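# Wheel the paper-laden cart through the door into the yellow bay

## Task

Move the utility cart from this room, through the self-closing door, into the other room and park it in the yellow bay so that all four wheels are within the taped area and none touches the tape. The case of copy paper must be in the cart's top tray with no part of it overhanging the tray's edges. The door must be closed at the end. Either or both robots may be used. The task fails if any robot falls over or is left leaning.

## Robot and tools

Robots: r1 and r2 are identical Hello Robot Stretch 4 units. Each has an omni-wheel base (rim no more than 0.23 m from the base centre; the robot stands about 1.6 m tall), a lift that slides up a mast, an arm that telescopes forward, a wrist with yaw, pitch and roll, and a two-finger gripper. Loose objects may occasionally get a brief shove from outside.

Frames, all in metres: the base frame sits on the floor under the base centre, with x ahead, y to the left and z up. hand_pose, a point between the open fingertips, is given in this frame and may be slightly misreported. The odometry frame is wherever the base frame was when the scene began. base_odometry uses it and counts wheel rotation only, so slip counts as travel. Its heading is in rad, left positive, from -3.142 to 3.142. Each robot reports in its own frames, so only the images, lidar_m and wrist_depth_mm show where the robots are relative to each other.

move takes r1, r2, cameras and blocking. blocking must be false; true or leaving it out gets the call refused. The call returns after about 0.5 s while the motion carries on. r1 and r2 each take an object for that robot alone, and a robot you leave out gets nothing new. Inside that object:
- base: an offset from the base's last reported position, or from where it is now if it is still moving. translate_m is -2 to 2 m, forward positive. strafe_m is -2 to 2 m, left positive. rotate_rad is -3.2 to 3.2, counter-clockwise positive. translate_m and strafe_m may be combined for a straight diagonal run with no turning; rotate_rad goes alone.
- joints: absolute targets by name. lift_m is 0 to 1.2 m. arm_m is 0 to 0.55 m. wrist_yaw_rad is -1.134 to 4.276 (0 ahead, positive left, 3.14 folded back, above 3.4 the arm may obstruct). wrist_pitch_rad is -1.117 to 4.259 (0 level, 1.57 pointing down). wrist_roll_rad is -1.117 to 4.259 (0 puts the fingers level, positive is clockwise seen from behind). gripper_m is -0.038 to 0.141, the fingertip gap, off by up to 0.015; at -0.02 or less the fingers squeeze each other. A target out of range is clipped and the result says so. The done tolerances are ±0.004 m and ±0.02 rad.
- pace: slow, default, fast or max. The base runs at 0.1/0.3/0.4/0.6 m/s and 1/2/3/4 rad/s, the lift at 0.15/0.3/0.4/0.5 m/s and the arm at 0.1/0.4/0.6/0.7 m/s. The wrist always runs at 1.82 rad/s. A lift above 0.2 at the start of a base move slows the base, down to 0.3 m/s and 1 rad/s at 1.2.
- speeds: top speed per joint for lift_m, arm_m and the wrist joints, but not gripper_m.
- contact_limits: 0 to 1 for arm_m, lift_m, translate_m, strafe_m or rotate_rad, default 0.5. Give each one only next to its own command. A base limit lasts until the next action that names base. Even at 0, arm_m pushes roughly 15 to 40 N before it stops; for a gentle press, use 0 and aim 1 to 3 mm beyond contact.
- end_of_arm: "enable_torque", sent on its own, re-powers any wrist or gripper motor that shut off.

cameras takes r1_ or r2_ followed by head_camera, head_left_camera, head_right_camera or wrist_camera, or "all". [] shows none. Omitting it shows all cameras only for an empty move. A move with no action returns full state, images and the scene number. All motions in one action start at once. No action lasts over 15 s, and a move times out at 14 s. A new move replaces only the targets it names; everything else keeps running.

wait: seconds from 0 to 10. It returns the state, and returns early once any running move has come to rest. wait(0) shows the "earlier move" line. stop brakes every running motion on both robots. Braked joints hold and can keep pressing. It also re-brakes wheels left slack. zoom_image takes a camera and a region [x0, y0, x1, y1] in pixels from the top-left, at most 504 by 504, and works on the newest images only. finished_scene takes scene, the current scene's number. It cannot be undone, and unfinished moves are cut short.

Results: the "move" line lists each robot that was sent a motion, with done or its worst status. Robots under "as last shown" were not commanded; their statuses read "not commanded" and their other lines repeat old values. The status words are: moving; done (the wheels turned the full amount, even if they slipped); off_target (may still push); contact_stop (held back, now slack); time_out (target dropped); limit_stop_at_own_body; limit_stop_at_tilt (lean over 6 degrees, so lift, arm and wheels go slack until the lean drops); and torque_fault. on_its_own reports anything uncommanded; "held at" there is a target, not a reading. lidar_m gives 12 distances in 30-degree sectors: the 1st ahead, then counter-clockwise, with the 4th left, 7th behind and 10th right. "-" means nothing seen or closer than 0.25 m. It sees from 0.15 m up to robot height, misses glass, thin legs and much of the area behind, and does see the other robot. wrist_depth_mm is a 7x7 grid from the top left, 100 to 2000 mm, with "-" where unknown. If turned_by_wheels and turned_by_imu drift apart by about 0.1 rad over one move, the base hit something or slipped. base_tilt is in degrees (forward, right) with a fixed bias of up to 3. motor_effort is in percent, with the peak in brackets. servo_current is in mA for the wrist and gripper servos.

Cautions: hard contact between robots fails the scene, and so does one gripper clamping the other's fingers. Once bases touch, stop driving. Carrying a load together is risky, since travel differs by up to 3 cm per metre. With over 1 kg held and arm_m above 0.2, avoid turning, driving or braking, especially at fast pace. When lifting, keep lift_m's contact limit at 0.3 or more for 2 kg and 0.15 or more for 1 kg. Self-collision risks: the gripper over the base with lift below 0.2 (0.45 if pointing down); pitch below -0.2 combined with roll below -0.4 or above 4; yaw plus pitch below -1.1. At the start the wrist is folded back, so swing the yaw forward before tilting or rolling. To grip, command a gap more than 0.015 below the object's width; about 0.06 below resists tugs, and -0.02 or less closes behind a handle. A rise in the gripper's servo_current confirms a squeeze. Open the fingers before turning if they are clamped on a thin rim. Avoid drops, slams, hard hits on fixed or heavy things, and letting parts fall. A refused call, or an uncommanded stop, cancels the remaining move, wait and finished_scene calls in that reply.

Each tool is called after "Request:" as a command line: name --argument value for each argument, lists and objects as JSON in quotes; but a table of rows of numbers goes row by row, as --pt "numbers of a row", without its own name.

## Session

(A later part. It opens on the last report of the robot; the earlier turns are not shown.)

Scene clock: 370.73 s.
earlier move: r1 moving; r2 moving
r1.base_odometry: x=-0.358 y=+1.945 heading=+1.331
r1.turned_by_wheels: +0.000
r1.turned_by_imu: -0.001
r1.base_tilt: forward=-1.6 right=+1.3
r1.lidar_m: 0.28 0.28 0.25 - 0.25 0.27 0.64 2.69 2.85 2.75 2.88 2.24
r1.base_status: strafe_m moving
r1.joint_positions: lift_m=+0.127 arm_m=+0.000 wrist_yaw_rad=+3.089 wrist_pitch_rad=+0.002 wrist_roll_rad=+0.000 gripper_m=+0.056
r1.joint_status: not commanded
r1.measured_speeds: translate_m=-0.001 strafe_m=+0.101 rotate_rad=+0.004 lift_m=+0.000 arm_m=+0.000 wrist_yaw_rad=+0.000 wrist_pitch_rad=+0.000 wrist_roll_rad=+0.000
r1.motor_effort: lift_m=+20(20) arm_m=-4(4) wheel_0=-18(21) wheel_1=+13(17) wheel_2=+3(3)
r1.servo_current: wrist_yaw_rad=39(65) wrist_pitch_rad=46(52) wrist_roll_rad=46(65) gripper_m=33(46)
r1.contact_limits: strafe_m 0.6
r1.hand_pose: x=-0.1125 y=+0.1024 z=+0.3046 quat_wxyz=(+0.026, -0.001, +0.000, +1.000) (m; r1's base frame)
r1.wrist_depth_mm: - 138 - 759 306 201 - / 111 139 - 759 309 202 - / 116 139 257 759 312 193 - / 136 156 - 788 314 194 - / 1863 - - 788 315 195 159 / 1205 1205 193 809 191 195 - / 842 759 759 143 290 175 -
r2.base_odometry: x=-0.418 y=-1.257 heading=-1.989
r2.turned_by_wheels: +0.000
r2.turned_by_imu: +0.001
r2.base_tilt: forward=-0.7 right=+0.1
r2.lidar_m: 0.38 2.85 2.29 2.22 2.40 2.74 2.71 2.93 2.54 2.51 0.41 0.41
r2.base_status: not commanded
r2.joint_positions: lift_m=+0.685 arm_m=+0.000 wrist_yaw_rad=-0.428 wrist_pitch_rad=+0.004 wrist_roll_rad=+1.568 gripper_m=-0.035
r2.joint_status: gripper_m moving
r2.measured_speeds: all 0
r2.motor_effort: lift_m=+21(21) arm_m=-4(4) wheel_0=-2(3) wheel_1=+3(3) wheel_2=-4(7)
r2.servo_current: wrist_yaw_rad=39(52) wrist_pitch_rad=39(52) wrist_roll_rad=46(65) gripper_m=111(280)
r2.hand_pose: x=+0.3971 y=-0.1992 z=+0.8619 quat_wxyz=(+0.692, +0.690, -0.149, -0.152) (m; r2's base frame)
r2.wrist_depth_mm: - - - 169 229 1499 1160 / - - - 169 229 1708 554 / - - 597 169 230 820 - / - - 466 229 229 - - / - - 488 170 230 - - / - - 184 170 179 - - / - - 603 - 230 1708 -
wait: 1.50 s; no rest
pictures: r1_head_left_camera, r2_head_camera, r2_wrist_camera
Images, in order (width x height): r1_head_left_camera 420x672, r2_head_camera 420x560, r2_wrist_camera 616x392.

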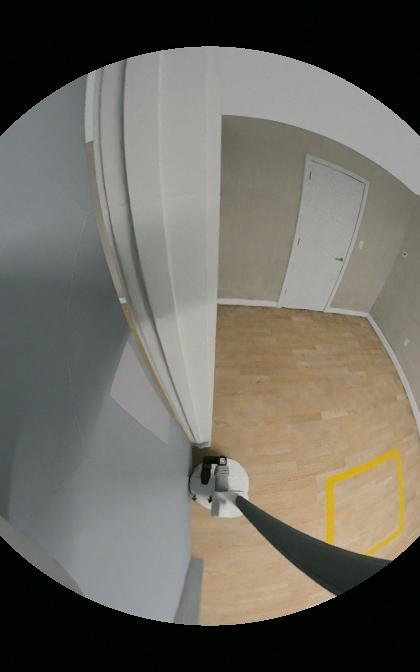

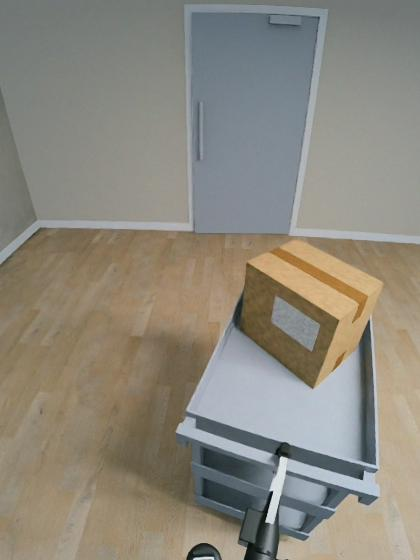

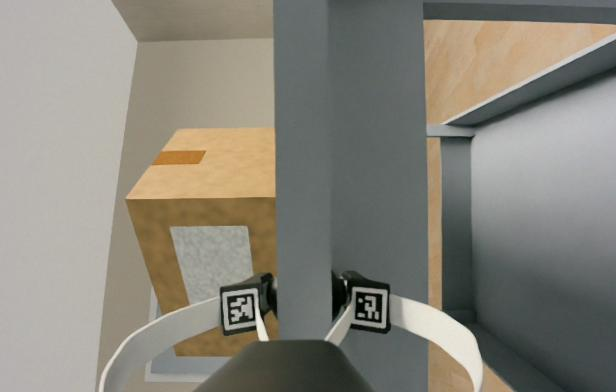

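Request:
move --r1 '{"base": {"strafe_m": 0.5}, "pace": "default", "contact_limits": {"strafe_m": 0.7}}' --r2 '{"base": {"translate_m": -0.273, "strafe_m": -0.063}, "joints": {"wrist_yaw_rad": -0.1}, "speeds": {"wrist_yaw_rad": 0.13}, "pace": "slow"}' --blocking false

Request:
wait --seconds 1.5 --cameras '["r1_head_left_camera", "r2_head_camera", "r2_wrist_camera"]'

Request:
wait --seconds 1.5 --cameras '["r1_head_left_camera", "r1_head_right_camera", "r2_head_camera"]'

Scene clock: 441.27 s.
earlier move: r1 done; r2 done
move: r1 moving; r2 moving
r1.base_odometry: x=-0.532 y=+1.987 heading=+1.332
r1.turned_by_wheels: +0.002
r1.turned_by_imu: +0.003
r1.base_tilt: forward=-1.6 right=+1.3
r1.lidar_m: 0.25 2.24 0.25 0.25 - 0.25 0.38 2.69 3.03 2.92 3.05 0.30
r1.base_status: strafe_m moving
r1.joint_positions: lift_m=+0.127 arm_m=+0.000 wrist_yaw_rad=+3.089 wrist_pitch_rad=+0.002 wrist_roll_rad=+0.000 gripper_m=+0.056
r1.joint_status: not commanded
r1.measured_speeds: translate_m=-0.001 strafe_m=+0.139 rotate_rad=+0.005 lift_m=+0.000 arm_m=+0.000 wrist_yaw_rad=+0.000 wrist_pitch_rad=+0.000 wrist_roll_rad=+0.000
r1.motor_effort: lift_m=+20(20) arm_m=-4(4) wheel_0=-19(20) wheel_1=+25(26) wheel_2=+3(3)
r1.servo_current: wrist_yaw_rad=65(65) wrist_pitch_rad=39(52) wrist_roll_rad=46(59) gripper_m=33(46)
r1.contact_limits: strafe_m 0.7
r1.hand_pose: x=-0.1125 y=+0.1024 z=+0.3046 quat_wxyz=(+0.026, -0.001, +0.000, +1.000) (m; r1's base frame)
r1.wrist_depth_mm: 136 138 707 384 253 195 - / 111 139 554 387 256 189 - / 115 139 255 392 256 190 160 / 136 156 559 392 258 190 160 / 1983 - 723 397 258 190 160 / 1182 1229 192 399 191 191 160 / 842 750 715 143 248 178 -
r2.base_odometry: x=-0.415 y=-1.245 heading=-1.989
r2.turned_by_wheels: +0.000
r2.turned_by_imu: +0.001
r2.base_tilt: forward=-0.6 right=+0.1
r2.lidar_m: 0.40 2.90 2.27 2.24 2.40 2.73 2.67 2.93 2.57 2.50 0.40 0.38
r2.base_status: translate_m moving; strafe_m moving
r2.joint_positions: lift_m=+0.685 arm_m=+0.000 wrist_yaw_rad=-0.374 wrist_pitch_rad=+0.004 wrist_roll_rad=+1.568 gripper_m=-0.035
r2.joint_status: wrist_yaw_rad moving; the others done
r2.measured_speeds: translate_m=-0.049 strafe_m=-0.012 rotate_rad=+0.001 lift_m=+0.000 arm_m=+0.000 wrist_yaw_rad=+0.136 wrist_pitch_rad=+0.000 wrist_roll_rad=+0.000
r2.motor_effort: lift_m=+21(21) arm_m=-4(4) wheel_0=-10(10) wheel_1=-7(8) wheel_2=+13(13)
r2.servo_current: wrist_yaw_rad=65(65) wrist_pitch_rad=39(46) wrist_roll_rad=52(65) gripper_m=117(117)
r2.hand_pose: x=+0.4074 y=-0.1868 z=+0.8619 quat_wxyz=(+0.695, +0.694, -0.130, -0.133) (m; r2's base frame)
r2.wrist_depth_mm: - - - 162 221 1661 1160 / - - - 164 223 1576 - / - - 554 166 225 - - / - - 462 167 228 - - / - - 504 168 229 842 - / - - 183 170 180 - - / - - - - 233 1618 -
pictures: none

Scene clock: 442.77 s.
earlier move: r1 moving; r2 moving
r1.base_odometry: x=-0.914 y=+2.080 heading=+1.332
r1.turned_by_wheels: -0.001
r1.turned_by_imu: +0.003
r1.base_tilt: forward=-1.6 right=+1.2
r1.lidar_m: 1.55 2.23 3.11 0.25 0.25 0.25 0.25 0.42 3.42 3.32 0.45 0.54
r1.base_status: strafe_m moving
r1.joint_positions: lift_m=+0.127 arm_m=+0.000 wrist_yaw_rad=+3.089 wrist_pitch_rad=+0.002 wrist_roll_rad=+0.000 gripper_m=+0.056
r1.joint_status: not commanded
r1.measured_speeds: translate_m=-0.001 strafe_m=+0.207 rotate_rad=+0.003 lift_m=+0.000 arm_m=+0.000 wrist_yaw_rad=+0.000 wrist_pitch_rad=+0.000 wrist_roll_rad=+0.000
r1.motor_effort: lift_m=+20(20) arm_m=-4(4) wheel_0=-10(22) wheel_1=+7(26) wheel_2=+7(7)
r1.servo_current: wrist_yaw_rad=46(65) wrist_pitch_rad=52(52) wrist_roll_rad=46(65) gripper_m=39(46)
r1.contact_limits: strafe_m 0.7
r1.hand_pose: x=-0.1125 y=+0.1024 z=+0.3046 quat_wxyz=(+0.026, -0.001, +0.000, +1.000) (m; r1's base frame)
r1.wrist_depth_mm: 136 138 362 293 247 211 192 / 111 139 351 294 247 216 191 / 115 139 332 296 248 212 192 / 136 153 345 297 247 214 193 / 723 466 368 296 250 213 194 / 788 484 195 300 191 214 193 / 759 452 359 143 244 201 194
r2.base_odometry: x=-0.389 y=-1.109 heading=-1.988
r2.turned_by_wheels: +0.000
r2.turned_by_imu: +0.001
r2.base_tilt: forward=-0.7 right=+0.0
r2.lidar_m: 0.39 2.91 2.34 2.27 2.45 2.58 2.55 2.75 2.50 2.45 2.67 0.39
r2.base_status: translate_m moving; strafe_m moving
r2.joint_positions: lift_m=+0.685 arm_m=+0.000 wrist_yaw_rad=-0.178 wrist_pitch_rad=+0.004 wrist_roll_rad=+1.568 gripper_m=-0.035
r2.joint_status: wrist_yaw_rad moving; the others done
r2.measured_speeds: translate_m=-0.095 strafe_m=-0.025 rotate_rad=+0.003 lift_m=+0.000 arm_m=+0.000 wrist_yaw_rad=+0.141 wrist_pitch_rad=+0.002 wrist_roll_rad=+0.000
r2.motor_effort: lift_m=+21(21) arm_m=-4(4) wheel_0=+1(12) wheel_1=-6(8) wheel_2=+10(15)
r2.servo_current: wrist_yaw_rad=33(98) wrist_pitch_rad=39(46) wrist_roll_rad=39(65) gripper_m=111(124)
r2.hand_pose: x=+0.4393 y=-0.1370 z=+0.8617 quat_wxyz=(+0.705, +0.704, -0.061, -0.064) (m; r2's base frame)
r2.wrist_depth_mm: - - - 142 198 1537 574 / - - 564 146 204 - - / - 473 452 150 211 798 - / - 496 473 156 217 831 - / - - 544 162 225 - - / - - 186 167 178 - - / - - - - 240 1618 492
wait: 1.50 s; no rest
pictures: r1_head_left_camera, r2_head_camera, r2_wrist_camera
Images, in order (width x height): r1_head_left_camera 420x672, r2_head_camera 420x560, r2_wrist_camera 616x392.

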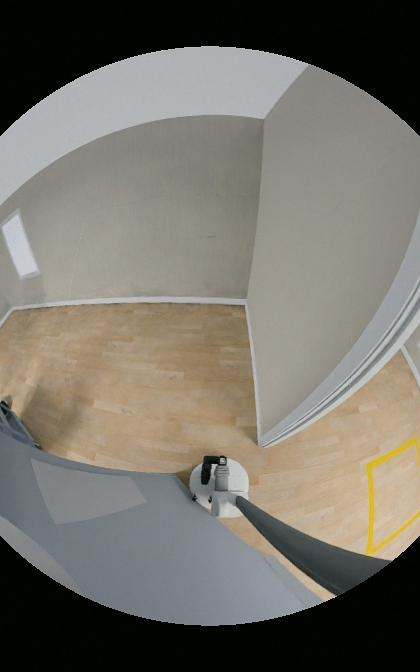

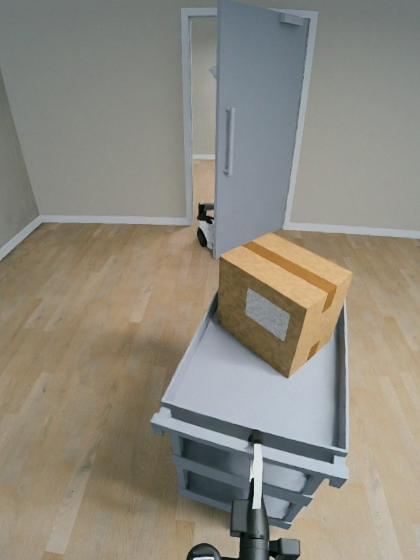

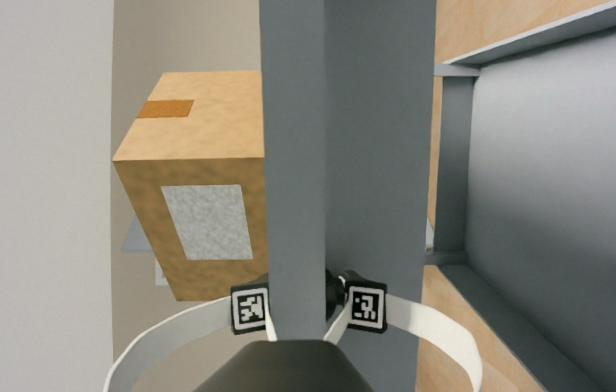

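Scene clock: 443.77 s.
earlier move: r1 done; r2 moving
r1.base_odometry: x=-0.983 y=+2.097 heading=+1.332
r1.turned_by_wheels: +0.000
r1.turned_by_imu: +0.000
r1.base_tilt: forward=-1.6 right=+1.3
r1.lidar_m: 1.82 2.28 3.10 0.25 0.25 - 0.25 0.36 3.52 3.39 0.52 0.64
r1.base_status: done
r1.joint_positions: lift_m=+0.127 arm_m=+0.000 wrist_yaw_rad=+3.089 wrist_pitch_rad=+0.002 wrist_roll_rad=+0.000 gripper_m=+0.056
r1.joint_status: not commanded
r1.measured_speeds: all 0
r1.motor_effort: lift_m=+20(20) arm_m=-4(4) wheel_0=-7(22) wheel_1=+5(26) wheel_2=+5(8)
r1.servo_current: wrist_yaw_rad=46(65) wrist_pitch_rad=46(52) wrist_roll_rad=39(65) gripper_m=39(46)
r1.contact_limits: strafe_m 0.7
r1.hand_pose: x=-0.1125 y=+0.1024 z=+0.3046 quat_wxyz=(+0.026, -0.001, +0.000, +1.000) (m; r1's base frame)
r1.wrist_depth_mm: - 138 347 286 246 216 196 / 111 139 336 289 247 216 197 / 116 139 320 290 249 216 198 / 136 157 329 291 248 216 199 / 521 439 351 291 250 213 199 / 554 449 194 293 191 218 200 / 549 445 343 143 246 210 198
r2.base_odometry: x=-0.370 y=-1.012 heading=-1.989
r2.turned_by_wheels: +0.000
r2.turned_by_imu: +0.000
r2.base_tilt: forward=-0.7 right=+0.0
r2.lidar_m: 0.40 0.46 2.35 2.32 2.49 2.52 2.47 2.68 2.47 2.43 2.64 0.40
r2.base_status: translate_m moving; strafe_m moving
r2.joint_positions: lift_m=+0.685 arm_m=+0.000 wrist_yaw_rad=-0.098 wrist_pitch_rad=+0.004 wrist_roll_rad=+1.568 gripper_m=-0.035
r2.joint_status: all done
r2.measured_speeds: translate_m=-0.079 strafe_m=-0.019 rotate_rad=+0.002 lift_m=+0.000 arm_m=+0.000 wrist_yaw_rad=+0.000 wrist_pitch_rad=+0.000 wrist_roll_rad=+0.000
r2.motor_effort: lift_m=+21(21) arm_m=-4(4) wheel_0=+0(12) wheel_1=-5(9) wheel_2=+7(15)
r2.servo_current: wrist_yaw_rad=46(98) wrist_pitch_rad=46(46) wrist_roll_rad=39(65) gripper_m=111(124)
r2.hand_pose: x=+0.4494 y=-0.1151 z=+0.8617 quat_wxyz=(+0.707, +0.705, -0.033, -0.036) (m; r2's base frame)
r2.wrist_depth_mm: - - - 140 196 1537 - / - - 549 144 203 - - / - 469 445 148 210 - - / - 500 473 155 216 820 - / - - 549 160 225 - - / - - 186 167 178 - - / - - - - 241 1576 488
wait: 1.00 of 1.5 s (r1 has come to rest)
pictures: r1_head_left_camera, r1_head_right_camera, r2_head_camera
Images, in order (width x height): r1_head_left_camera 420x672, r1_head_right_camera 420x672, r2_head_camera 420x560.

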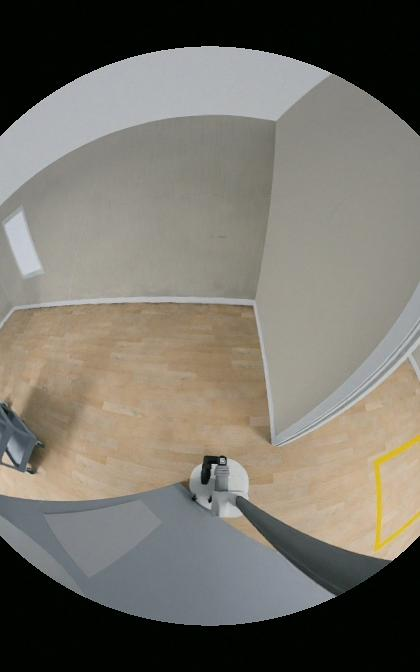

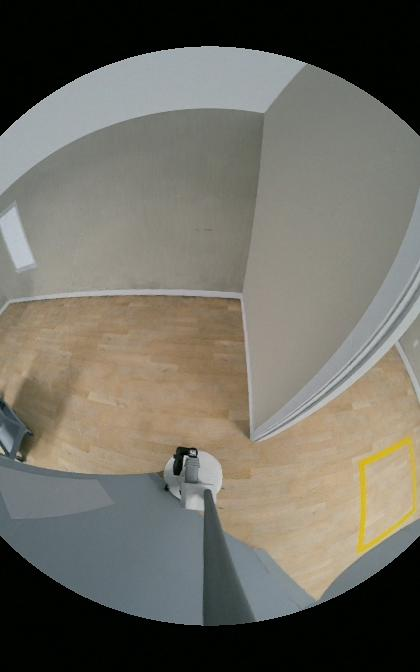

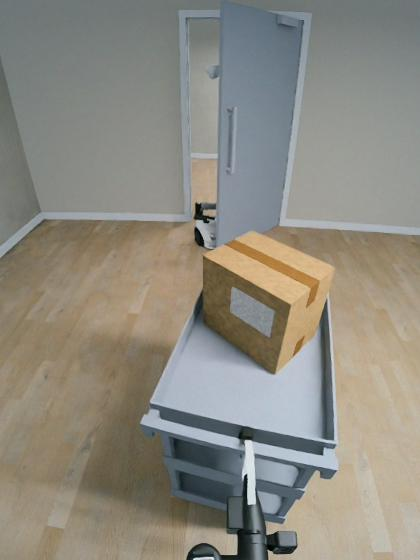

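Request:
move --r1 '{"base": {"translate_m": -0.9, "strafe_m": 0.33}, "pace": "default", "contact_limits": {"strafe_m": 0.7, "translate_m": 0.7}}' --r2 '{"base": {"translate_m": -0.448, "strafe_m": 0.043}, "pace": "default"}' --blocking false

Request:
wait --seconds 2

Request:
wait --seconds 1.5 --cameras '["r1_head_left_camera", "r1_head_right_camera", "r2_head_camera", "r2_wrist_camera"]'

r1: "contact_limits": strafe_m and translate_m are given together and make one move, which takes one limit: state it under one of them only
Scene clock: 471.27 s.
earlier move: r2 done
r1.base_odometry: x=-0.983 y=+2.097 heading=+1.332
r1.turned_by_wheels: +0.000
r1.turned_by_imu: +0.000
r1.base_tilt: forward=-1.6 right=+1.2
r1.lidar_m: 1.85 2.25 3.14 0.25 0.26 - 0.25 0.39 3.50 3.38 0.52 0.63
r1.base_status: done
r1.joint_positions: lift_m=+0.127 arm_m=+0.000 wrist_yaw_rad=+3.089 wrist_pitch_rad=+0.002 wrist_roll_rad=+0.000 gripper_m=+0.056
r1.joint_status: not commanded
r1.measured_speeds: all 0
r1.motor_effort: lift_m=+20(20) arm_m=-4(4) wheel_0=-7(22) wheel_1=+4(26) wheel_2=+5(8)
r1.servo_current: wrist_yaw_rad=46(65) wrist_pitch_rad=39(52) wrist_roll_rad=46(72) gripper_m=46(46)
r1.contact_limits: strafe_m 0.7
r1.hand_pose: x=-0.1125 y=+0.1024 z=+0.3046 quat_wxyz=(+0.026, -0.001, +0.000, +1.000) (m; r1's base frame)
r1.wrist_depth_mm: - 138 347 287 248 216 196 / 112 139 338 289 248 216 197 / 116 139 317 290 249 216 197 / 136 157 329 290 249 217 198 / 521 439 351 291 250 213 198 / 549 445 193 293 190 218 198 / 559 445 343 143 245 209 199
r2.base_odometry: x=-0.364 y=-0.982 heading=-1.988
r2.turned_by_wheels: +0.000
r2.turned_by_imu: +0.001
r2.base_tilt: forward=-0.7 right=+0.0
r2.lidar_m: 0.40 0.49 2.38 2.34 2.52 2.48 2.43 2.66 2.45 2.41 2.61 0.38
r2.base_status: done
r2.joint_positions: lift_m=+0.685 arm_m=+0.000 wrist_yaw_rad=-0.098 wrist_pitch_rad=+0.004 wrist_roll_rad=+1.568 gripper_m=-0.035
r2.joint_status: all done
r2.measured_speeds: all 0
r2.motor_effort: lift_m=+21(21) arm_m=-4(4) wheel_0=-1(12) wheel_1=-4(9) wheel_2=+7(15)
r2.servo_current: wrist_yaw_rad=39(98) wrist_pitch_rad=46(46) wrist_roll_rad=52(65) gripper_m=104(124)
r2.hand_pose: x=+0.4494 y=-0.1151 z=+0.8617 quat_wxyz=(+0.707, +0.705, -0.033, -0.036) (m; r2's base frame)
r2.wrist_depth_mm: - - - 143 200 1499 1098 / - - 574 148 206 - - / - 504 459 151 211 820 - / - 492 462 157 218 831 - / - - 539 162 225 - - / - - 186 167 178 - - / - - - - 239 1618 -
pictures: none

not run: a call was refused earlier in this reply.

not run: a call was refused earlier in this reply.

Request:
move --r1 '{"base": {"translate_m": -0.9, "strafe_m": 0.33}, "pace": "default", "contact_limits": {"translate_m": 0.7}}' --r2 '{"base": {"translate_m": -0.448, "strafe_m": 0.043}, "pace": "default"}' --blocking false

Request:
wait --seconds 2

Request:
wait --seconds 1.5 --cameras '["r1_head_left_camera", "r1_head_right_camera", "r2_head_camera", "r2_wrist_camera"]'

Scene clock: 477.77 s.
move: r1 moving; r2 moving
r1.base_odometry: x=-1.001 y=+2.070 heading=+1.331
r1.turned_by_wheels: -0.001
r1.turned_by_imu: -0.001
r1.base_tilt: forward=-1.5 right=+1.3
r1.lidar_m: 1.86 2.28 3.16 0.25 0.25 - 0.25 0.35 3.54 3.39 0.53 0.65
r1.base_status: translate_m moving; strafe_m moving
r1.joint_positions: lift_m=+0.127 arm_m=+0.000 wrist_yaw_rad=+3.089 wrist_pitch_rad=+0.002 wrist_roll_rad=+0.000 gripper_m=+0.056
r1.joint_status: not commanded
r1.measured_speeds: translate_m=-0.120 strafe_m=+0.046 rotate_rad=+0.003 lift_m=+0.000 arm_m=+0.000 wrist_yaw_rad=+0.000 wrist_pitch_rad=+0.000 wrist_roll_rad=+0.000
r1.motor_effort: lift_m=+20(20) arm_m=-4(4) wheel_0=-18(19) wheel_1=-6(7) wheel_2=+15(15)
r1.servo_current: wrist_yaw_rad=52(65) wrist_pitch_rad=39(46) wrist_roll_rad=46(52) gripper_m=39(46)
r1.contact_limits: translate_m 0.7
r1.hand_pose: x=-0.1125 y=+0.1024 z=+0.3046 quat_wxyz=(+0.026, -0.001, +0.000, +1.000) (m; r1's base frame)
r1.wrist_depth_mm: - 139 340 286 246 217 199 / 112 139 332 286 249 218 200 / 116 139 315 289 248 219 200 / 137 157 330 287 250 220 201 / 488 421 343 289 249 220 201 / 521 421 195 290 191 220 201 / 521 402 336 142 247 212 202
r2.base_odometry: x=-0.349 y=-0.955 heading=-1.989
r2.turned_by_wheels: +0.000
r2.turned_by_imu: +0.000
r2.base_tilt: forward=-0.6 right=+0.1
r2.lidar_m: 0.41 0.46 2.36 2.32 2.51 2.44 2.41 2.63 2.45 2.41 2.62 0.41
r2.base_status: translate_m moving; strafe_m moving
r2.joint_positions: lift_m=+0.685 arm_m=+0.000 wrist_yaw_rad=-0.098 wrist_pitch_rad=+0.004 wrist_roll_rad=+1.568 gripper_m=-0.035
r2.joint_status: not commanded
r2.measured_speeds: translate_m=-0.124 strafe_m=+0.010 rotate_rad=-0.005 lift_m=+0.000 arm_m=+0.000 wrist_yaw_rad=+0.000 wrist_pitch_rad=+0.000 wrist_roll_rad=+0.000
r2.motor_effort: lift_m=+21(21) arm_m=-4(4) wheel_0=-8(11) wheel_1=-8(8) wheel_2=+15(16)
r2.servo_current: wrist_yaw_rad=46(59) wrist_pitch_rad=46(52) wrist_roll_rad=46(52) gripper_m=111(117)
r2.hand_pose: x=+0.4494 y=-0.1151 z=+0.8617 quat_wxyz=(+0.707, +0.705, -0.033, -0.036) (m; r2's base frame)
r2.wrist_depth_mm: - - - 147 204 1537 1098 / - - 603 151 209 - - / - 517 469 154 214 809 - / - 488 466 158 220 820 - / - - 535 164 226 - - / - - 185 167 178 - - / - - - - 238 1576 -
pictures: none

Scene clock: 479.77 s.
earlier move: r1 moving; r2 moving
r1.base_odometry: x=-1.307 y=+1.614 heading=+1.332
r1.turned_by_wheels: +0.001
r1.turned_by_imu: -0.051
r1.base_tilt: forward=-1.6 right=+1.3
r1.lidar_m: 2.33 2.76 3.72 2.02 0.31 0.25 - 0.25 0.28 0.53 3.71 1.06
r1.base_status: translate_m moving; strafe_m moving
r1.joint_positions: lift_m=+0.127 arm_m=+0.000 wrist_yaw_rad=+3.089 wrist_pitch_rad=+0.002 wrist_roll_rad=+0.000 gripper_m=+0.056
r1.joint_status: not commanded
r1.measured_speeds: translate_m=-0.281 strafe_m=+0.103 rotate_rad=-0.003 lift_m=+0.000 arm_m=+0.000 wrist_yaw_rad=+0.000 wrist_pitch_rad=+0.000 wrist_roll_rad=+0.000
r1.motor_effort: lift_m=+20(20) arm_m=-4(4) wheel_0=-12(22) wheel_1=-7(15) wheel_2=+17(23)
r1.servo_current: wrist_yaw_rad=52(65) wrist_pitch_rad=46(52) wrist_roll_rad=52(65) gripper_m=39(46)
r1.contact_limits: translate_m 0.7
r1.hand_pose: x=-0.1125 y=+0.1024 z=+0.3046 quat_wxyz=(+0.026, -0.001, +0.000, +1.000) (m; r1's base frame)
r1.wrist_depth_mm: 136 139 329 343 362 379 - / 113 139 332 345 362 379 - / 118 139 330 349 362 377 - / 137 164 330 345 362 379 - / 301 315 330 345 364 382 - / 304 317 195 349 188 384 1160 / 303 310 329 143 366 384 809
r2.base_odometry: x=-0.146 y=-0.594 heading=-1.989
r2.turned_by_wheels: +0.000
r2.turned_by_imu: -0.001
r2.base_tilt: forward=-0.7 right=+0.0
r2.lidar_m: 0.37 0.38 2.37 2.29 2.54 2.04 1.99 2.18 2.43 2.40 2.63 0.41
r2.base_status: translate_m moving; strafe_m moving
r2.joint_positions: lift_m=+0.685 arm_m=+0.000 wrist_yaw_rad=-0.100 wrist_pitch_rad=+0.004 wrist_roll_rad=+1.568 gripper_m=-0.035
r2.joint_status: not commanded
r2.measured_speeds: translate_m=-0.052 strafe_m=+0.005 rotate_rad=+0.003 lift_m=+0.000 arm_m=+0.000 wrist_yaw_rad=+0.000 wrist_pitch_rad=+0.000 wrist_roll_rad=+0.000
r2.motor_effort: lift_m=+21(21) arm_m=-4(4) wheel_0=-6(14) wheel_1=-4(9) wheel_2=+2(16)
r2.servo_current: wrist_yaw_rad=59(65) wrist_pitch_rad=46(52) wrist_roll_rad=39(59) gripper_m=104(117)
r2.hand_pose: x=+0.4491 y=-0.1159 z=+0.8617 quat_wxyz=(+0.707, +0.705, -0.034, -0.037) (m; r2's base frame)
r2.wrist_depth_mm: - - - 178 241 257 272 / - - - 176 237 1618 1118 / - - - 174 235 809 - / - - 492 173 233 831 - / - 484 469 170 230 831 - / - - 185 168 178 - - / - - 564 - 226 - -
wait: 2.00 s; no rest
pictures: none

Scene clock: 480.27 s.
earlier move: r1 contact_stop; r2 done
r1.base_odometry: x=-1.379 y=+1.521 heading=+1.396
r1.turned_by_wheels: +0.064
r1.turned_by_imu: +0.135
r1.base_tilt: forward=-1.7 right=+1.1
r1.lidar_m: 2.73 2.92 2.01 2.00 0.29 0.25 - 0.25 0.27 0.62 1.15 1.12
r1.base_status: translate_m contact_stop; strafe_m contact_stop
r1.joint_positions: lift_m=+0.127 arm_m=+0.000 wrist_yaw_rad=+3.090 wrist_pitch_rad=+0.002 wrist_roll_rad=+0.000 gripper_m=+0.056
r1.joint_status: not commanded
r1.measured_speeds: translate_m=+0.074 strafe_m=+0.040 rotate_rad=+0.398 lift_m=+0.000 arm_m=+0.000 wrist_yaw_rad=+0.000 wrist_pitch_rad=+0.000 wrist_roll_rad=+0.000
r1.on_its_own: the wheels are slack since a contact_stop
r1.motor_effort: lift_m=+19(20) arm_m=-4(5) wheel_0=-12(24) wheel_1=-3(20) wheel_2=+12(30)
r1.servo_current: wrist_yaw_rad=46(65) wrist_pitch_rad=46(52) wrist_roll_rad=39(65) gripper_m=46(52)
r1.contact_limits: translate_m 0.7
r1.hand_pose: x=-0.1125 y=+0.1023 z=+0.3046 quat_wxyz=(+0.026, -0.001, +0.000, +1.000) (m; r1's base frame)
r1.wrist_depth_mm: - 137 329 342 353 362 - / - 137 329 340 351 364 - / 110 138 244 342 349 362 - / 124 139 329 340 353 364 - / 307 317 329 340 351 362 - / 309 314 196 340 190 364 1182 / 309 314 325 143 351 362 854
r2.base_odometry: x=-0.143 y=-0.590 heading=-1.989
r2.turned_by_wheels: +0.000
r2.turned_by_imu: +0.000
r2.base_tilt: forward=-0.7 right=+0.1
r2.lidar_m: 0.35 0.40 2.40 2.30 2.55 2.03 1.99 2.14 2.45 2.40 2.64 0.43
r2.base_status: done
r2.joint_positions: lift_m=+0.685 arm_m=+0.000 wrist_yaw_rad=-0.100 wrist_pitch_rad=+0.004 wrist_roll_rad=+1.568 gripper_m=-0.035
r2.joint_status: not commanded
r2.measured_speeds: all 0
r2.motor_effort: lift_m=+21(21) arm_m=-4(4) wheel_0=-4(14) wheel_1=-2(9) wheel_2=+1(16)
r2.servo_current: wrist_yaw_rad=46(65) wrist_pitch_rad=52(52) wrist_roll_rad=46(65) gripper_m=104(117)
r2.hand_pose: x=+0.4491 y=-0.1159 z=+0.8617 quat_wxyz=(+0.707, +0.705, -0.034, -0.037) (m; r2's base frame)
r2.wrist_depth_mm: - - - 178 241 257 270 / - - - 177 238 1661 1098 / - - - 174 236 854 - / - - 496 173 232 831 - / - 488 473 170 230 831 - / - - 185 168 178 - - / - - 559 - 226 - -
wait: 0.50 of 1.5 s (r2 has come to rest)
pictures: r1_head_left_camera, r1_head_right_camera, r2_head_camera, r2_wrist_camera
Images, in order (width x height): r1_head_left_camera 420x672, r1_head_right_camera 420x672, r2_head_camera 420x560, r2_wrist_camera 616x392.

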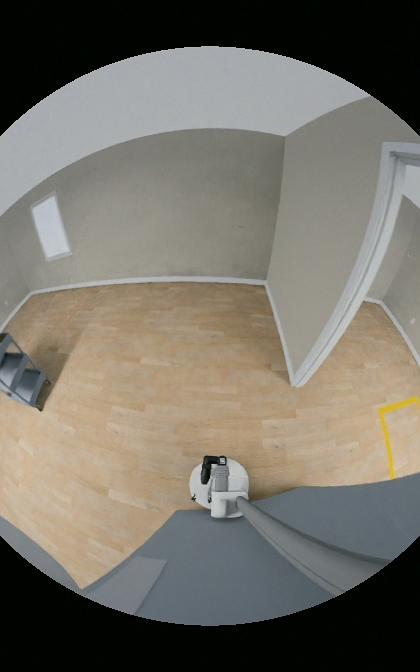

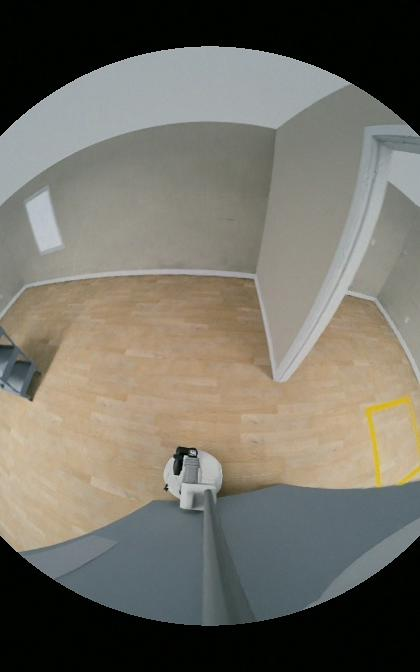

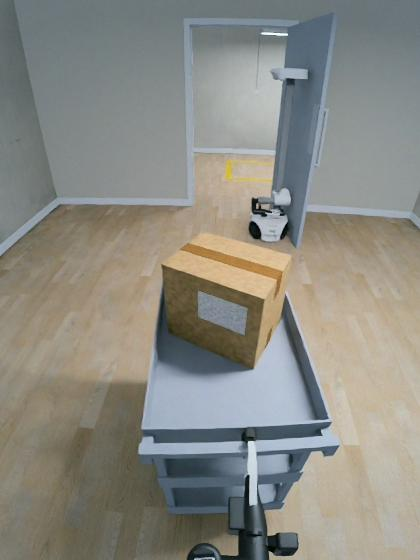

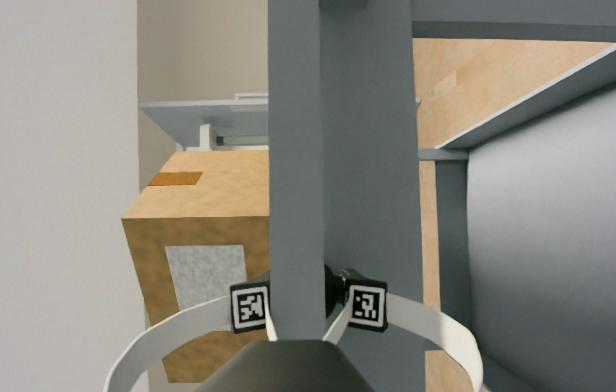

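Request:
stop --cameras '["r1_head_left_camera", "r1_head_right_camera", "r2_head_camera"]'

Request:
zoom_image --camera "r2_head_camera" --region '[170, 0, 380, 270]'

Scene clock: 524.20 s.
earlier move: r1 contact_stop
stop: r1's wheels hold again
r1.base_odometry: x=-1.384 y=+1.637 heading=+1.664
r1.turned_by_wheels: +0.268
r1.turned_by_imu: +0.340
r1.base_tilt: forward=-1.5 right=+1.3
r1.lidar_m: 2.66 3.46 1.95 3.32 0.25 - 0.25 0.26 0.57 3.80 1.07 2.25
r1.base_status: translate_m contact_stop (by the wheels' count: -0.539 of -0.900); strafe_m contact_stop (by the wheels' count: +0.258 of +0.330)
r1.joint_positions: lift_m=+0.127 arm_m=+0.000 wrist_yaw_rad=+3.090 wrist_pitch_rad=+0.002 wrist_roll_rad=+0.000 gripper_m=+0.056
r1.joint_status: not commanded
r1.measured_speeds: all 0
r1.motor_effort: lift_m=+19(21) arm_m=-4(5) wheel_0=+0(24) wheel_1=+0(20) wheel_2=+0(30)
r1.servo_current: wrist_yaw_rad=52(65) wrist_pitch_rad=39(52) wrist_roll_rad=65(72) gripper_m=46(52)
r1.contact_limits: translate_m 0.7
r1.hand_pose: x=-0.1125 y=+0.1023 z=+0.3046 quat_wxyz=(+0.026, -0.001, +0.000, +1.000) (m; r1's base frame)
r1.wrist_depth_mm: 136 138 315 289 267 250 236 / 113 139 312 291 270 251 238 / 117 140 303 293 268 252 238 / 137 164 312 291 268 251 238 / 379 347 315 291 267 253 240 / 384 347 195 293 191 253 240 / 389 349 320 143 270 247 238
r2.base_odometry: x=-0.143 y=-0.590 heading=-1.989
r2.turned_by_wheels: +0.000
r2.turned_by_imu: +0.001
r2.base_tilt: forward=-0.6 right=+0.0
r2.lidar_m: 0.36 0.40 2.39 2.29 2.54 2.03 1.99 2.16 2.46 2.40 2.60 0.41
r2.base_status: done
r2.joint_positions: lift_m=+0.685 arm_m=+0.000 wrist_yaw_rad=-0.100 wrist_pitch_rad=+0.004 wrist_roll_rad=+1.568 gripper_m=-0.035
r2.joint_status: not commanded
r2.measured_speeds: all 0
r2.motor_effort: lift_m=+21(21) arm_m=-4(4) wheel_0=-4(14) wheel_1=-3(9) wheel_2=+1(16)
r2.servo_current: wrist_yaw_rad=39(65) wrist_pitch_rad=39(52) wrist_roll_rad=39(65) gripper_m=98(117)
r2.hand_pose: x=+0.4491 y=-0.1159 z=+0.8617 quat_wxyz=(+0.707, +0.705, -0.034, -0.037) (m; r2's base frame)
r2.wrist_depth_mm: - - - 178 240 258 271 / - - - 177 238 1708 1118 / - - - 174 236 842 - / - - 496 173 233 831 - / - 488 469 171 230 842 - / - - 185 169 178 - - / - - 554 - 225 - -
pictures: r1_head_left_camera, r1_head_right_camera, r2_head_camera
Images, in order (width x height): r1_head_left_camera 420x672, r1_head_right_camera 420x672, r2_head_camera 420x560.

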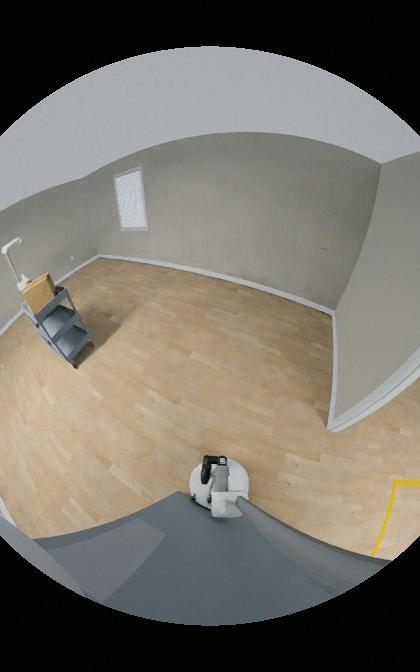

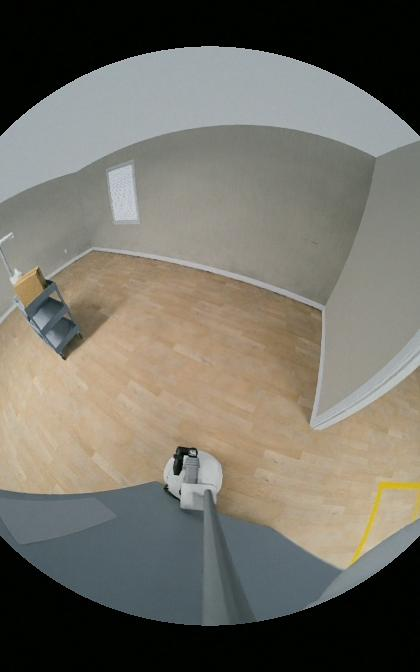

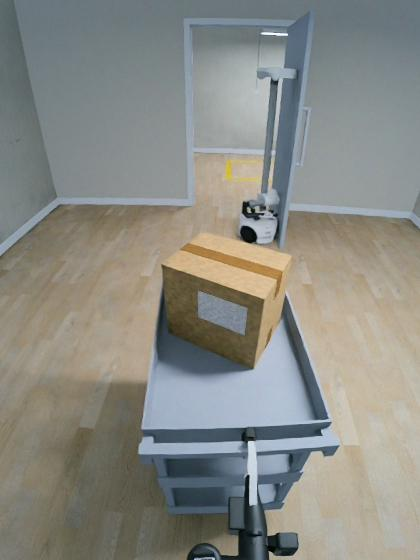

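Scaled by 1.867 from the camera's 420x560 image, which has a finer 1200x1600 frame.

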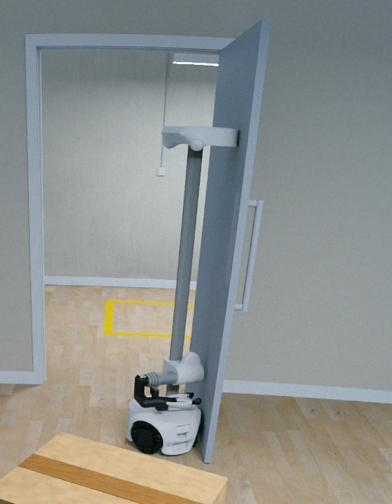

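Request:
move --r1 '{"base": {"translate_m": 0.2, "strafe_m": 0.37}, "pace": "default"}' --r2 '{"base": {"translate_m": 0.5, "strafe_m": 0.0}, "pace": "default"}' --blocking false

Request:
wait --seconds 1.6

Request:
wait --seconds 0.6 --cameras '["r1_head_left_camera", "r2_head_camera", "r2_wrist_camera"]'

Scene clock: 555.00 s.
move: r1 moving; r2 moving
r1.base_odometry: x=-1.412 y=+1.650 heading=+1.664
r1.turned_by_wheels: +0.000
r1.turned_by_imu: +0.000
r1.base_tilt: forward=-1.6 right=+1.3
r1.lidar_m: 2.67 3.44 1.86 3.33 0.25 - 0.25 0.26 0.61 1.21 1.08 2.33
r1.base_status: translate_m moving; strafe_m moving
r1.joint_positions: lift_m=+0.127 arm_m=+0.000 wrist_yaw_rad=+3.090 wrist_pitch_rad=+0.002 wrist_roll_rad=+0.000 gripper_m=+0.056
r1.joint_status: not commanded
r1.measured_speeds: translate_m=+0.056 strafe_m=+0.107 rotate_rad=-0.004 lift_m=+0.000 arm_m=+0.000 wrist_yaw_rad=+0.000 wrist_pitch_rad=+0.000 wrist_roll_rad=+0.000
r1.motor_effort: lift_m=+19(20) arm_m=-4(4) wheel_0=-9(14) wheel_1=+9(12) wheel_2=-3(3)
r1.servo_current: wrist_yaw_rad=46(52) wrist_pitch_rad=46(46) wrist_roll_rad=46(72) gripper_m=39(46)
r1.hand_pose: x=-0.1125 y=+0.1023 z=+0.3046 quat_wxyz=(+0.026, -0.001, +0.000, +1.000) (m; r1's base frame)
r1.wrist_depth_mm: 136 138 315 290 267 250 237 / 112 139 312 290 268 249 236 / 116 140 306 290 270 253 238 / 137 162 307 291 270 252 236 / 377 349 319 291 271 251 236 / 382 351 195 293 191 251 240 / 394 351 320 143 271 246 236
r2.base_odometry: x=-0.156 y=-0.619 heading=-1.989
r2.turned_by_wheels: +0.000
r2.turned_by_imu: +0.000
r2.base_tilt: forward=-0.7 right=+0.1
r2.lidar_m: 0.38 0.41 2.39 2.29 2.53 2.06 2.01 2.19 2.44 2.40 2.59 0.42
r2.base_status: translate_m moving; strafe_m moving
r2.joint_positions: lift_m=+0.685 arm_m=+0.000 wrist_yaw_rad=-0.102 wrist_pitch_rad=+0.004 wrist_roll_rad=+1.568 gripper_m=-0.035
r2.joint_status: not commanded
r2.measured_speeds: translate_m=+0.121 strafe_m=+0.000 rotate_rad=+0.002 lift_m=+0.000 arm_m=+0.000 wrist_yaw_rad=+0.000 wrist_pitch_rad=+0.000 wrist_roll_rad=+0.000
r2.motor_effort: lift_m=+21(21) arm_m=+0(4) wheel_0=+6(9) wheel_1=+7(8) wheel_2=-16(16)
r2.servo_current: wrist_yaw_rad=52(52) wrist_pitch_rad=46(46) wrist_roll_rad=52(59) gripper_m=98(104)
r2.hand_pose: x=+0.4489 y=-0.1164 z=+0.8617 quat_wxyz=(+0.707, +0.705, -0.035, -0.038) (m; r2's base frame)
r2.wrist_depth_mm: - - - 177 238 1336 1060 / - - - 176 237 1708 1118 / - - - 172 234 809 - / - - 488 171 231 831 - / - 484 469 169 229 820 - / - - 186 167 179 - - / - - 559 - 226 - -
pictures: none

Scene clock: 556.60 s.
earlier move: r1 moving; r2 moving
r1.base_odometry: x=-1.742 y=+1.790 heading=+1.664
r1.turned_by_wheels: +0.000
r1.turned_by_imu: +0.002
r1.base_tilt: forward=-1.6 right=+1.2
r1.lidar_m: 2.62 3.42 1.15 3.32 2.25 2.11 0.32 0.25 0.47 1.36 1.51 2.59
r1.base_status: translate_m moving; strafe_m moving
r1.joint_positions: lift_m=+0.127 arm_m=+0.000 wrist_yaw_rad=+3.090 wrist_pitch_rad=+0.002 wrist_roll_rad=+0.000 gripper_m=+0.056
r1.joint_status: not commanded
r1.measured_speeds: translate_m=+0.059 strafe_m=+0.112 rotate_rad=-0.003 lift_m=+0.000 arm_m=+0.000 wrist_yaw_rad=+0.000 wrist_pitch_rad=+0.000 wrist_roll_rad=+0.000
r1.motor_effort: lift_m=+19(20) arm_m=-4(4) wheel_0=-3(14) wheel_1=+0(14) wheel_2=+0(5)
r1.servo_current: wrist_yaw_rad=46(65) wrist_pitch_rad=46(46) wrist_roll_rad=46(72) gripper_m=46(46)
r1.hand_pose: x=-0.1125 y=+0.1023 z=+0.3046 quat_wxyz=(+0.026, -0.001, +0.000, +1.000) (m; r1's base frame)
r1.wrist_depth_mm: 136 138 - - - - - / 113 139 - - - - - / 117 140 273 - - - - / 137 161 - - - - - / 303 1708 - - - 1921 1808 / 303 1205 193 1205 187 1160 1138 / 312 325 750 798 788 778 820
r2.base_odometry: x=-0.317 y=-0.981 heading=-1.989
r2.turned_by_wheels: +0.001
r2.turned_by_imu: +0.000
r2.base_tilt: forward=-0.7 right=+0.1
r2.lidar_m: 0.39 0.45 2.31 2.25 2.48 2.46 2.40 2.62 2.49 2.48 2.66 0.38
r2.base_status: translate_m moving; strafe_m moving
r2.joint_positions: lift_m=+0.685 arm_m=+0.000 wrist_yaw_rad=-0.098 wrist_pitch_rad=+0.004 wrist_roll_rad=+1.568 gripper_m=-0.035
r2.joint_status: not commanded
r2.measured_speeds: translate_m=+0.195 strafe_m=+0.001 rotate_rad=+0.003 lift_m=+0.000 arm_m=+0.000 wrist_yaw_rad=+0.000 wrist_pitch_rad=+0.000 wrist_roll_rad=+0.000
r2.motor_effort: lift_m=+21(21) arm_m=+4(4) wheel_0=+1(14) wheel_1=+4(10) wheel_2=-3(20)
r2.servo_current: wrist_yaw_rad=46(65) wrist_pitch_rad=39(52) wrist_roll_rad=26(59) gripper_m=91(104)
r2.hand_pose: x=+0.4494 y=-0.1151 z=+0.8617 quat_wxyz=(+0.707, +0.705, -0.033, -0.036) (m; r2's base frame)
r2.wrist_depth_mm: - - - 142 198 1537 - / - - 564 146 204 - - / - 496 462 151 211 - - / - 492 469 156 218 831 - / - - 539 162 225 - - / - - 185 166 177 - - / - - - - - 1576 500
wait: 1.60 s; no rest
pictures: none

Scene clock: 557.20 s.
earlier move: r1 moving; r2 moving
r1.base_odometry: x=-1.771 y=+1.803 heading=+1.665
r1.turned_by_wheels: +0.001
r1.turned_by_imu: +0.001
r1.base_tilt: forward=-1.6 right=+1.2
r1.lidar_m: 2.66 1.09 1.05 3.31 2.24 2.11 1.92 0.26 0.25 1.40 1.55 2.59
r1.base_status: translate_m moving; strafe_m moving
r1.joint_positions: lift_m=+0.127 arm_m=+0.000 wrist_yaw_rad=+3.090 wrist_pitch_rad=+0.002 wrist_roll_rad=+0.000 gripper_m=+0.056
r1.joint_status: not commanded
r1.measured_speeds: translate_m=-0.002 strafe_m=+0.002 rotate_rad=-0.013 lift_m=+0.000 arm_m=+0.000 wrist_yaw_rad=+0.000 wrist_pitch_rad=+0.000 wrist_roll_rad=+0.000
r1.motor_effort: lift_m=+19(20) arm_m=-2(4) wheel_0=+2(14) wheel_1=-12(14) wheel_2=+17(18)
r1.servo_current: wrist_yaw_rad=46(65) wrist_pitch_rad=46(52) wrist_roll_rad=52(72) gripper_m=46(46)
r1.hand_pose: x=-0.1126 y=+0.1023 z=+0.3046 quat_wxyz=(+0.026, -0.001, +0.000, +1.000) (m; r1's base frame)
r1.wrist_depth_mm: 136 138 - - - - - / 113 139 - - - - - / 117 139 270 - - - - / 137 161 - - - - - / - - - - - 1863 1808 / 1098 1182 193 1205 187 1182 1160 / 842 750 750 788 788 778 820
r2.base_odometry: x=-0.345 y=-1.044 heading=-1.989
r2.turned_by_wheels: +0.000
r2.turned_by_imu: +0.000
r2.base_tilt: forward=-0.7 right=+0.1
r2.lidar_m: 0.41 0.46 2.32 2.28 2.48 2.53 2.47 2.70 2.51 2.46 2.64 0.38
r2.base_status: translate_m moving; strafe_m moving
r2.joint_positions: lift_m=+0.685 arm_m=+0.000 wrist_yaw_rad=-0.098 wrist_pitch_rad=+0.004 wrist_roll_rad=+1.568 gripper_m=-0.035
r2.joint_status: not commanded
r2.measured_speeds: translate_m=+0.044 strafe_m=+0.000 rotate_rad=+0.000 lift_m=+0.000 arm_m=+0.000 wrist_yaw_rad=+0.000 wrist_pitch_rad=+0.000 wrist_roll_rad=+0.000
r2.motor_effort: lift_m=+21(21) arm_m=+4(4) wheel_0=+6(14) wheel_1=+5(10) wheel_2=-3(20)
r2.servo_current: wrist_yaw_rad=46(65) wrist_pitch_rad=46(52) wrist_roll_rad=46(59) gripper_m=91(104)
r2.hand_pose: x=+0.4494 y=-0.1151 z=+0.8617 quat_wxyz=(+0.707, +0.705, -0.033, -0.036) (m; r2's base frame)
r2.wrist_depth_mm: - - - 139 194 1499 - / - - 544 143 202 - - / - 462 449 148 209 - - / - 500 473 154 216 820 - / - - 559 160 224 - - / - - 185 166 178 - - / - - - - 242 1576 492
wait: 0.60 s; no rest
pictures: r1_head_left_camera, r2_head_camera, r2_wrist_camera
Images, in order (width x height): r1_head_left_camera 420x672, r2_head_camera 420x560, r2_wrist_camera 616x392.

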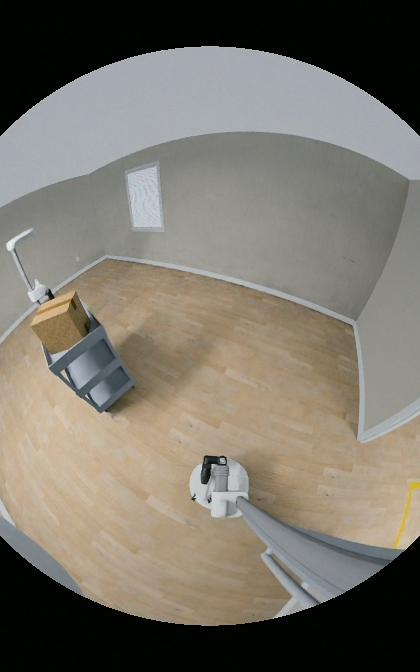

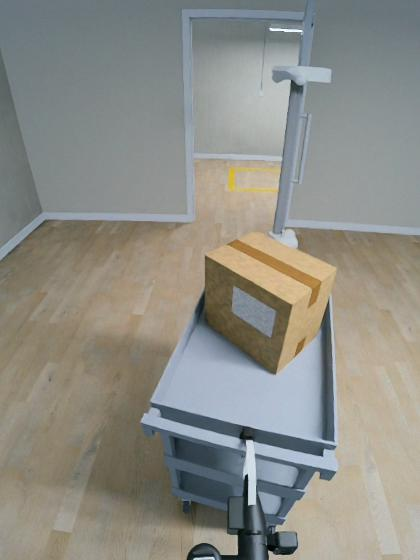

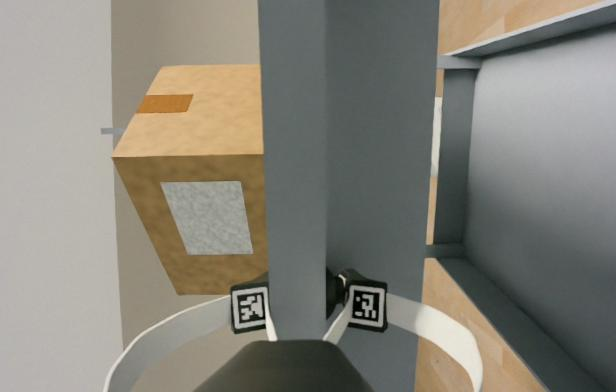

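Request:
move --r1 '{"base": {"translate_m": -0.31, "strafe_m": 0.11}, "pace": "default", "contact_limits": {"translate_m": 0.6}}' --blocking false

Request:
wait --seconds 2 --cameras '["r1_head_left_camera", "r1_head_right_camera", "r2_head_camera"]'

Scene clock: 579.90 s.
earlier move: r1 done; r2 done
move: r1 contact_stop
r1.base_odometry: x=-1.778 y=+1.797 heading=+1.655
r1.turned_by_wheels: -0.010
r1.turned_by_imu: -0.011
r1.base_tilt: forward=-1.6 right=+1.2
r1.lidar_m: 2.67 1.06 1.05 3.36 2.26 2.11 1.96 0.27 0.25 1.40 1.55 2.60
r1.base_status: translate_m contact_stop; strafe_m contact_stop
r1.joint_positions: lift_m=+0.127 arm_m=+0.000 wrist_yaw_rad=+3.090 wrist_pitch_rad=+0.002 wrist_roll_rad=+0.000 gripper_m=+0.056
r1.joint_status: not commanded
r1.measured_speeds: translate_m=+0.025 strafe_m=+0.001 rotate_rad=+0.069 lift_m=+0.000 arm_m=+0.000 wrist_yaw_rad=+0.000 wrist_pitch_rad=+0.000 wrist_roll_rad=+0.000
r1.on_its_own: the wheels are slack since a contact_stop
r1.motor_effort: lift_m=+19(20) arm_m=+2(2) wheel_0=+1(4) wheel_1=+1(31) wheel_2=+1(29)
r1.servo_current: wrist_yaw_rad=59(65) wrist_pitch_rad=39(39) wrist_roll_rad=39(65) gripper_m=39(46)
r1.contact_limits: translate_m 0.6
r1.hand_pose: x=-0.1126 y=+0.1023 z=+0.3046 quat_wxyz=(+0.026, -0.001, +0.000, +1.000) (m; r1's base frame)
r1.wrist_depth_mm: 136 138 - - - - - / 111 139 - - - - - / 116 140 265 - - - - / 137 156 - - - - - / 156 - - - - 1863 1808 / 1118 1205 193 1182 188 1205 1138 / 866 759 750 788 778 768 820
r2.base_odometry: x=-0.346 y=-1.047 heading=-1.989
r2.turned_by_wheels: +0.000
r2.turned_by_imu: +0.001
r2.base_tilt: forward=-0.7 right=+0.0
r2.lidar_m: 0.41 0.48 2.34 2.28 2.43 2.50 2.48 2.72 2.49 2.45 2.67 0.40
r2.base_status: done
r2.joint_positions: lift_m=+0.685 arm_m=+0.000 wrist_yaw_rad=-0.098 wrist_pitch_rad=+0.004 wrist_roll_rad=+1.568 gripper_m=-0.035
r2.joint_status: not commanded
r2.measured_speeds: all 0
r2.motor_effort: lift_m=+21(21) arm_m=+4(4) wheel_0=+4(4) wheel_1=+4(5) wheel_2=-2(3)
r2.servo_current: wrist_yaw_rad=52(59) wrist_pitch_rad=46(46) wrist_roll_rad=52(52) gripper_m=91(98)
r2.hand_pose: x=+0.4494 y=-0.1151 z=+0.8617 quat_wxyz=(+0.707, +0.705, -0.033, -0.036) (m; r2's base frame)
r2.wrist_depth_mm: - - - 138 193 1430 - / - - 544 143 201 - - / - 466 442 148 208 - - / - 500 469 154 216 820 - / - - 549 159 224 - - / - - 185 166 177 - - / - - - - 243 1537 488
pictures: none

not run: a stop that you did not command came earlier in this reply.


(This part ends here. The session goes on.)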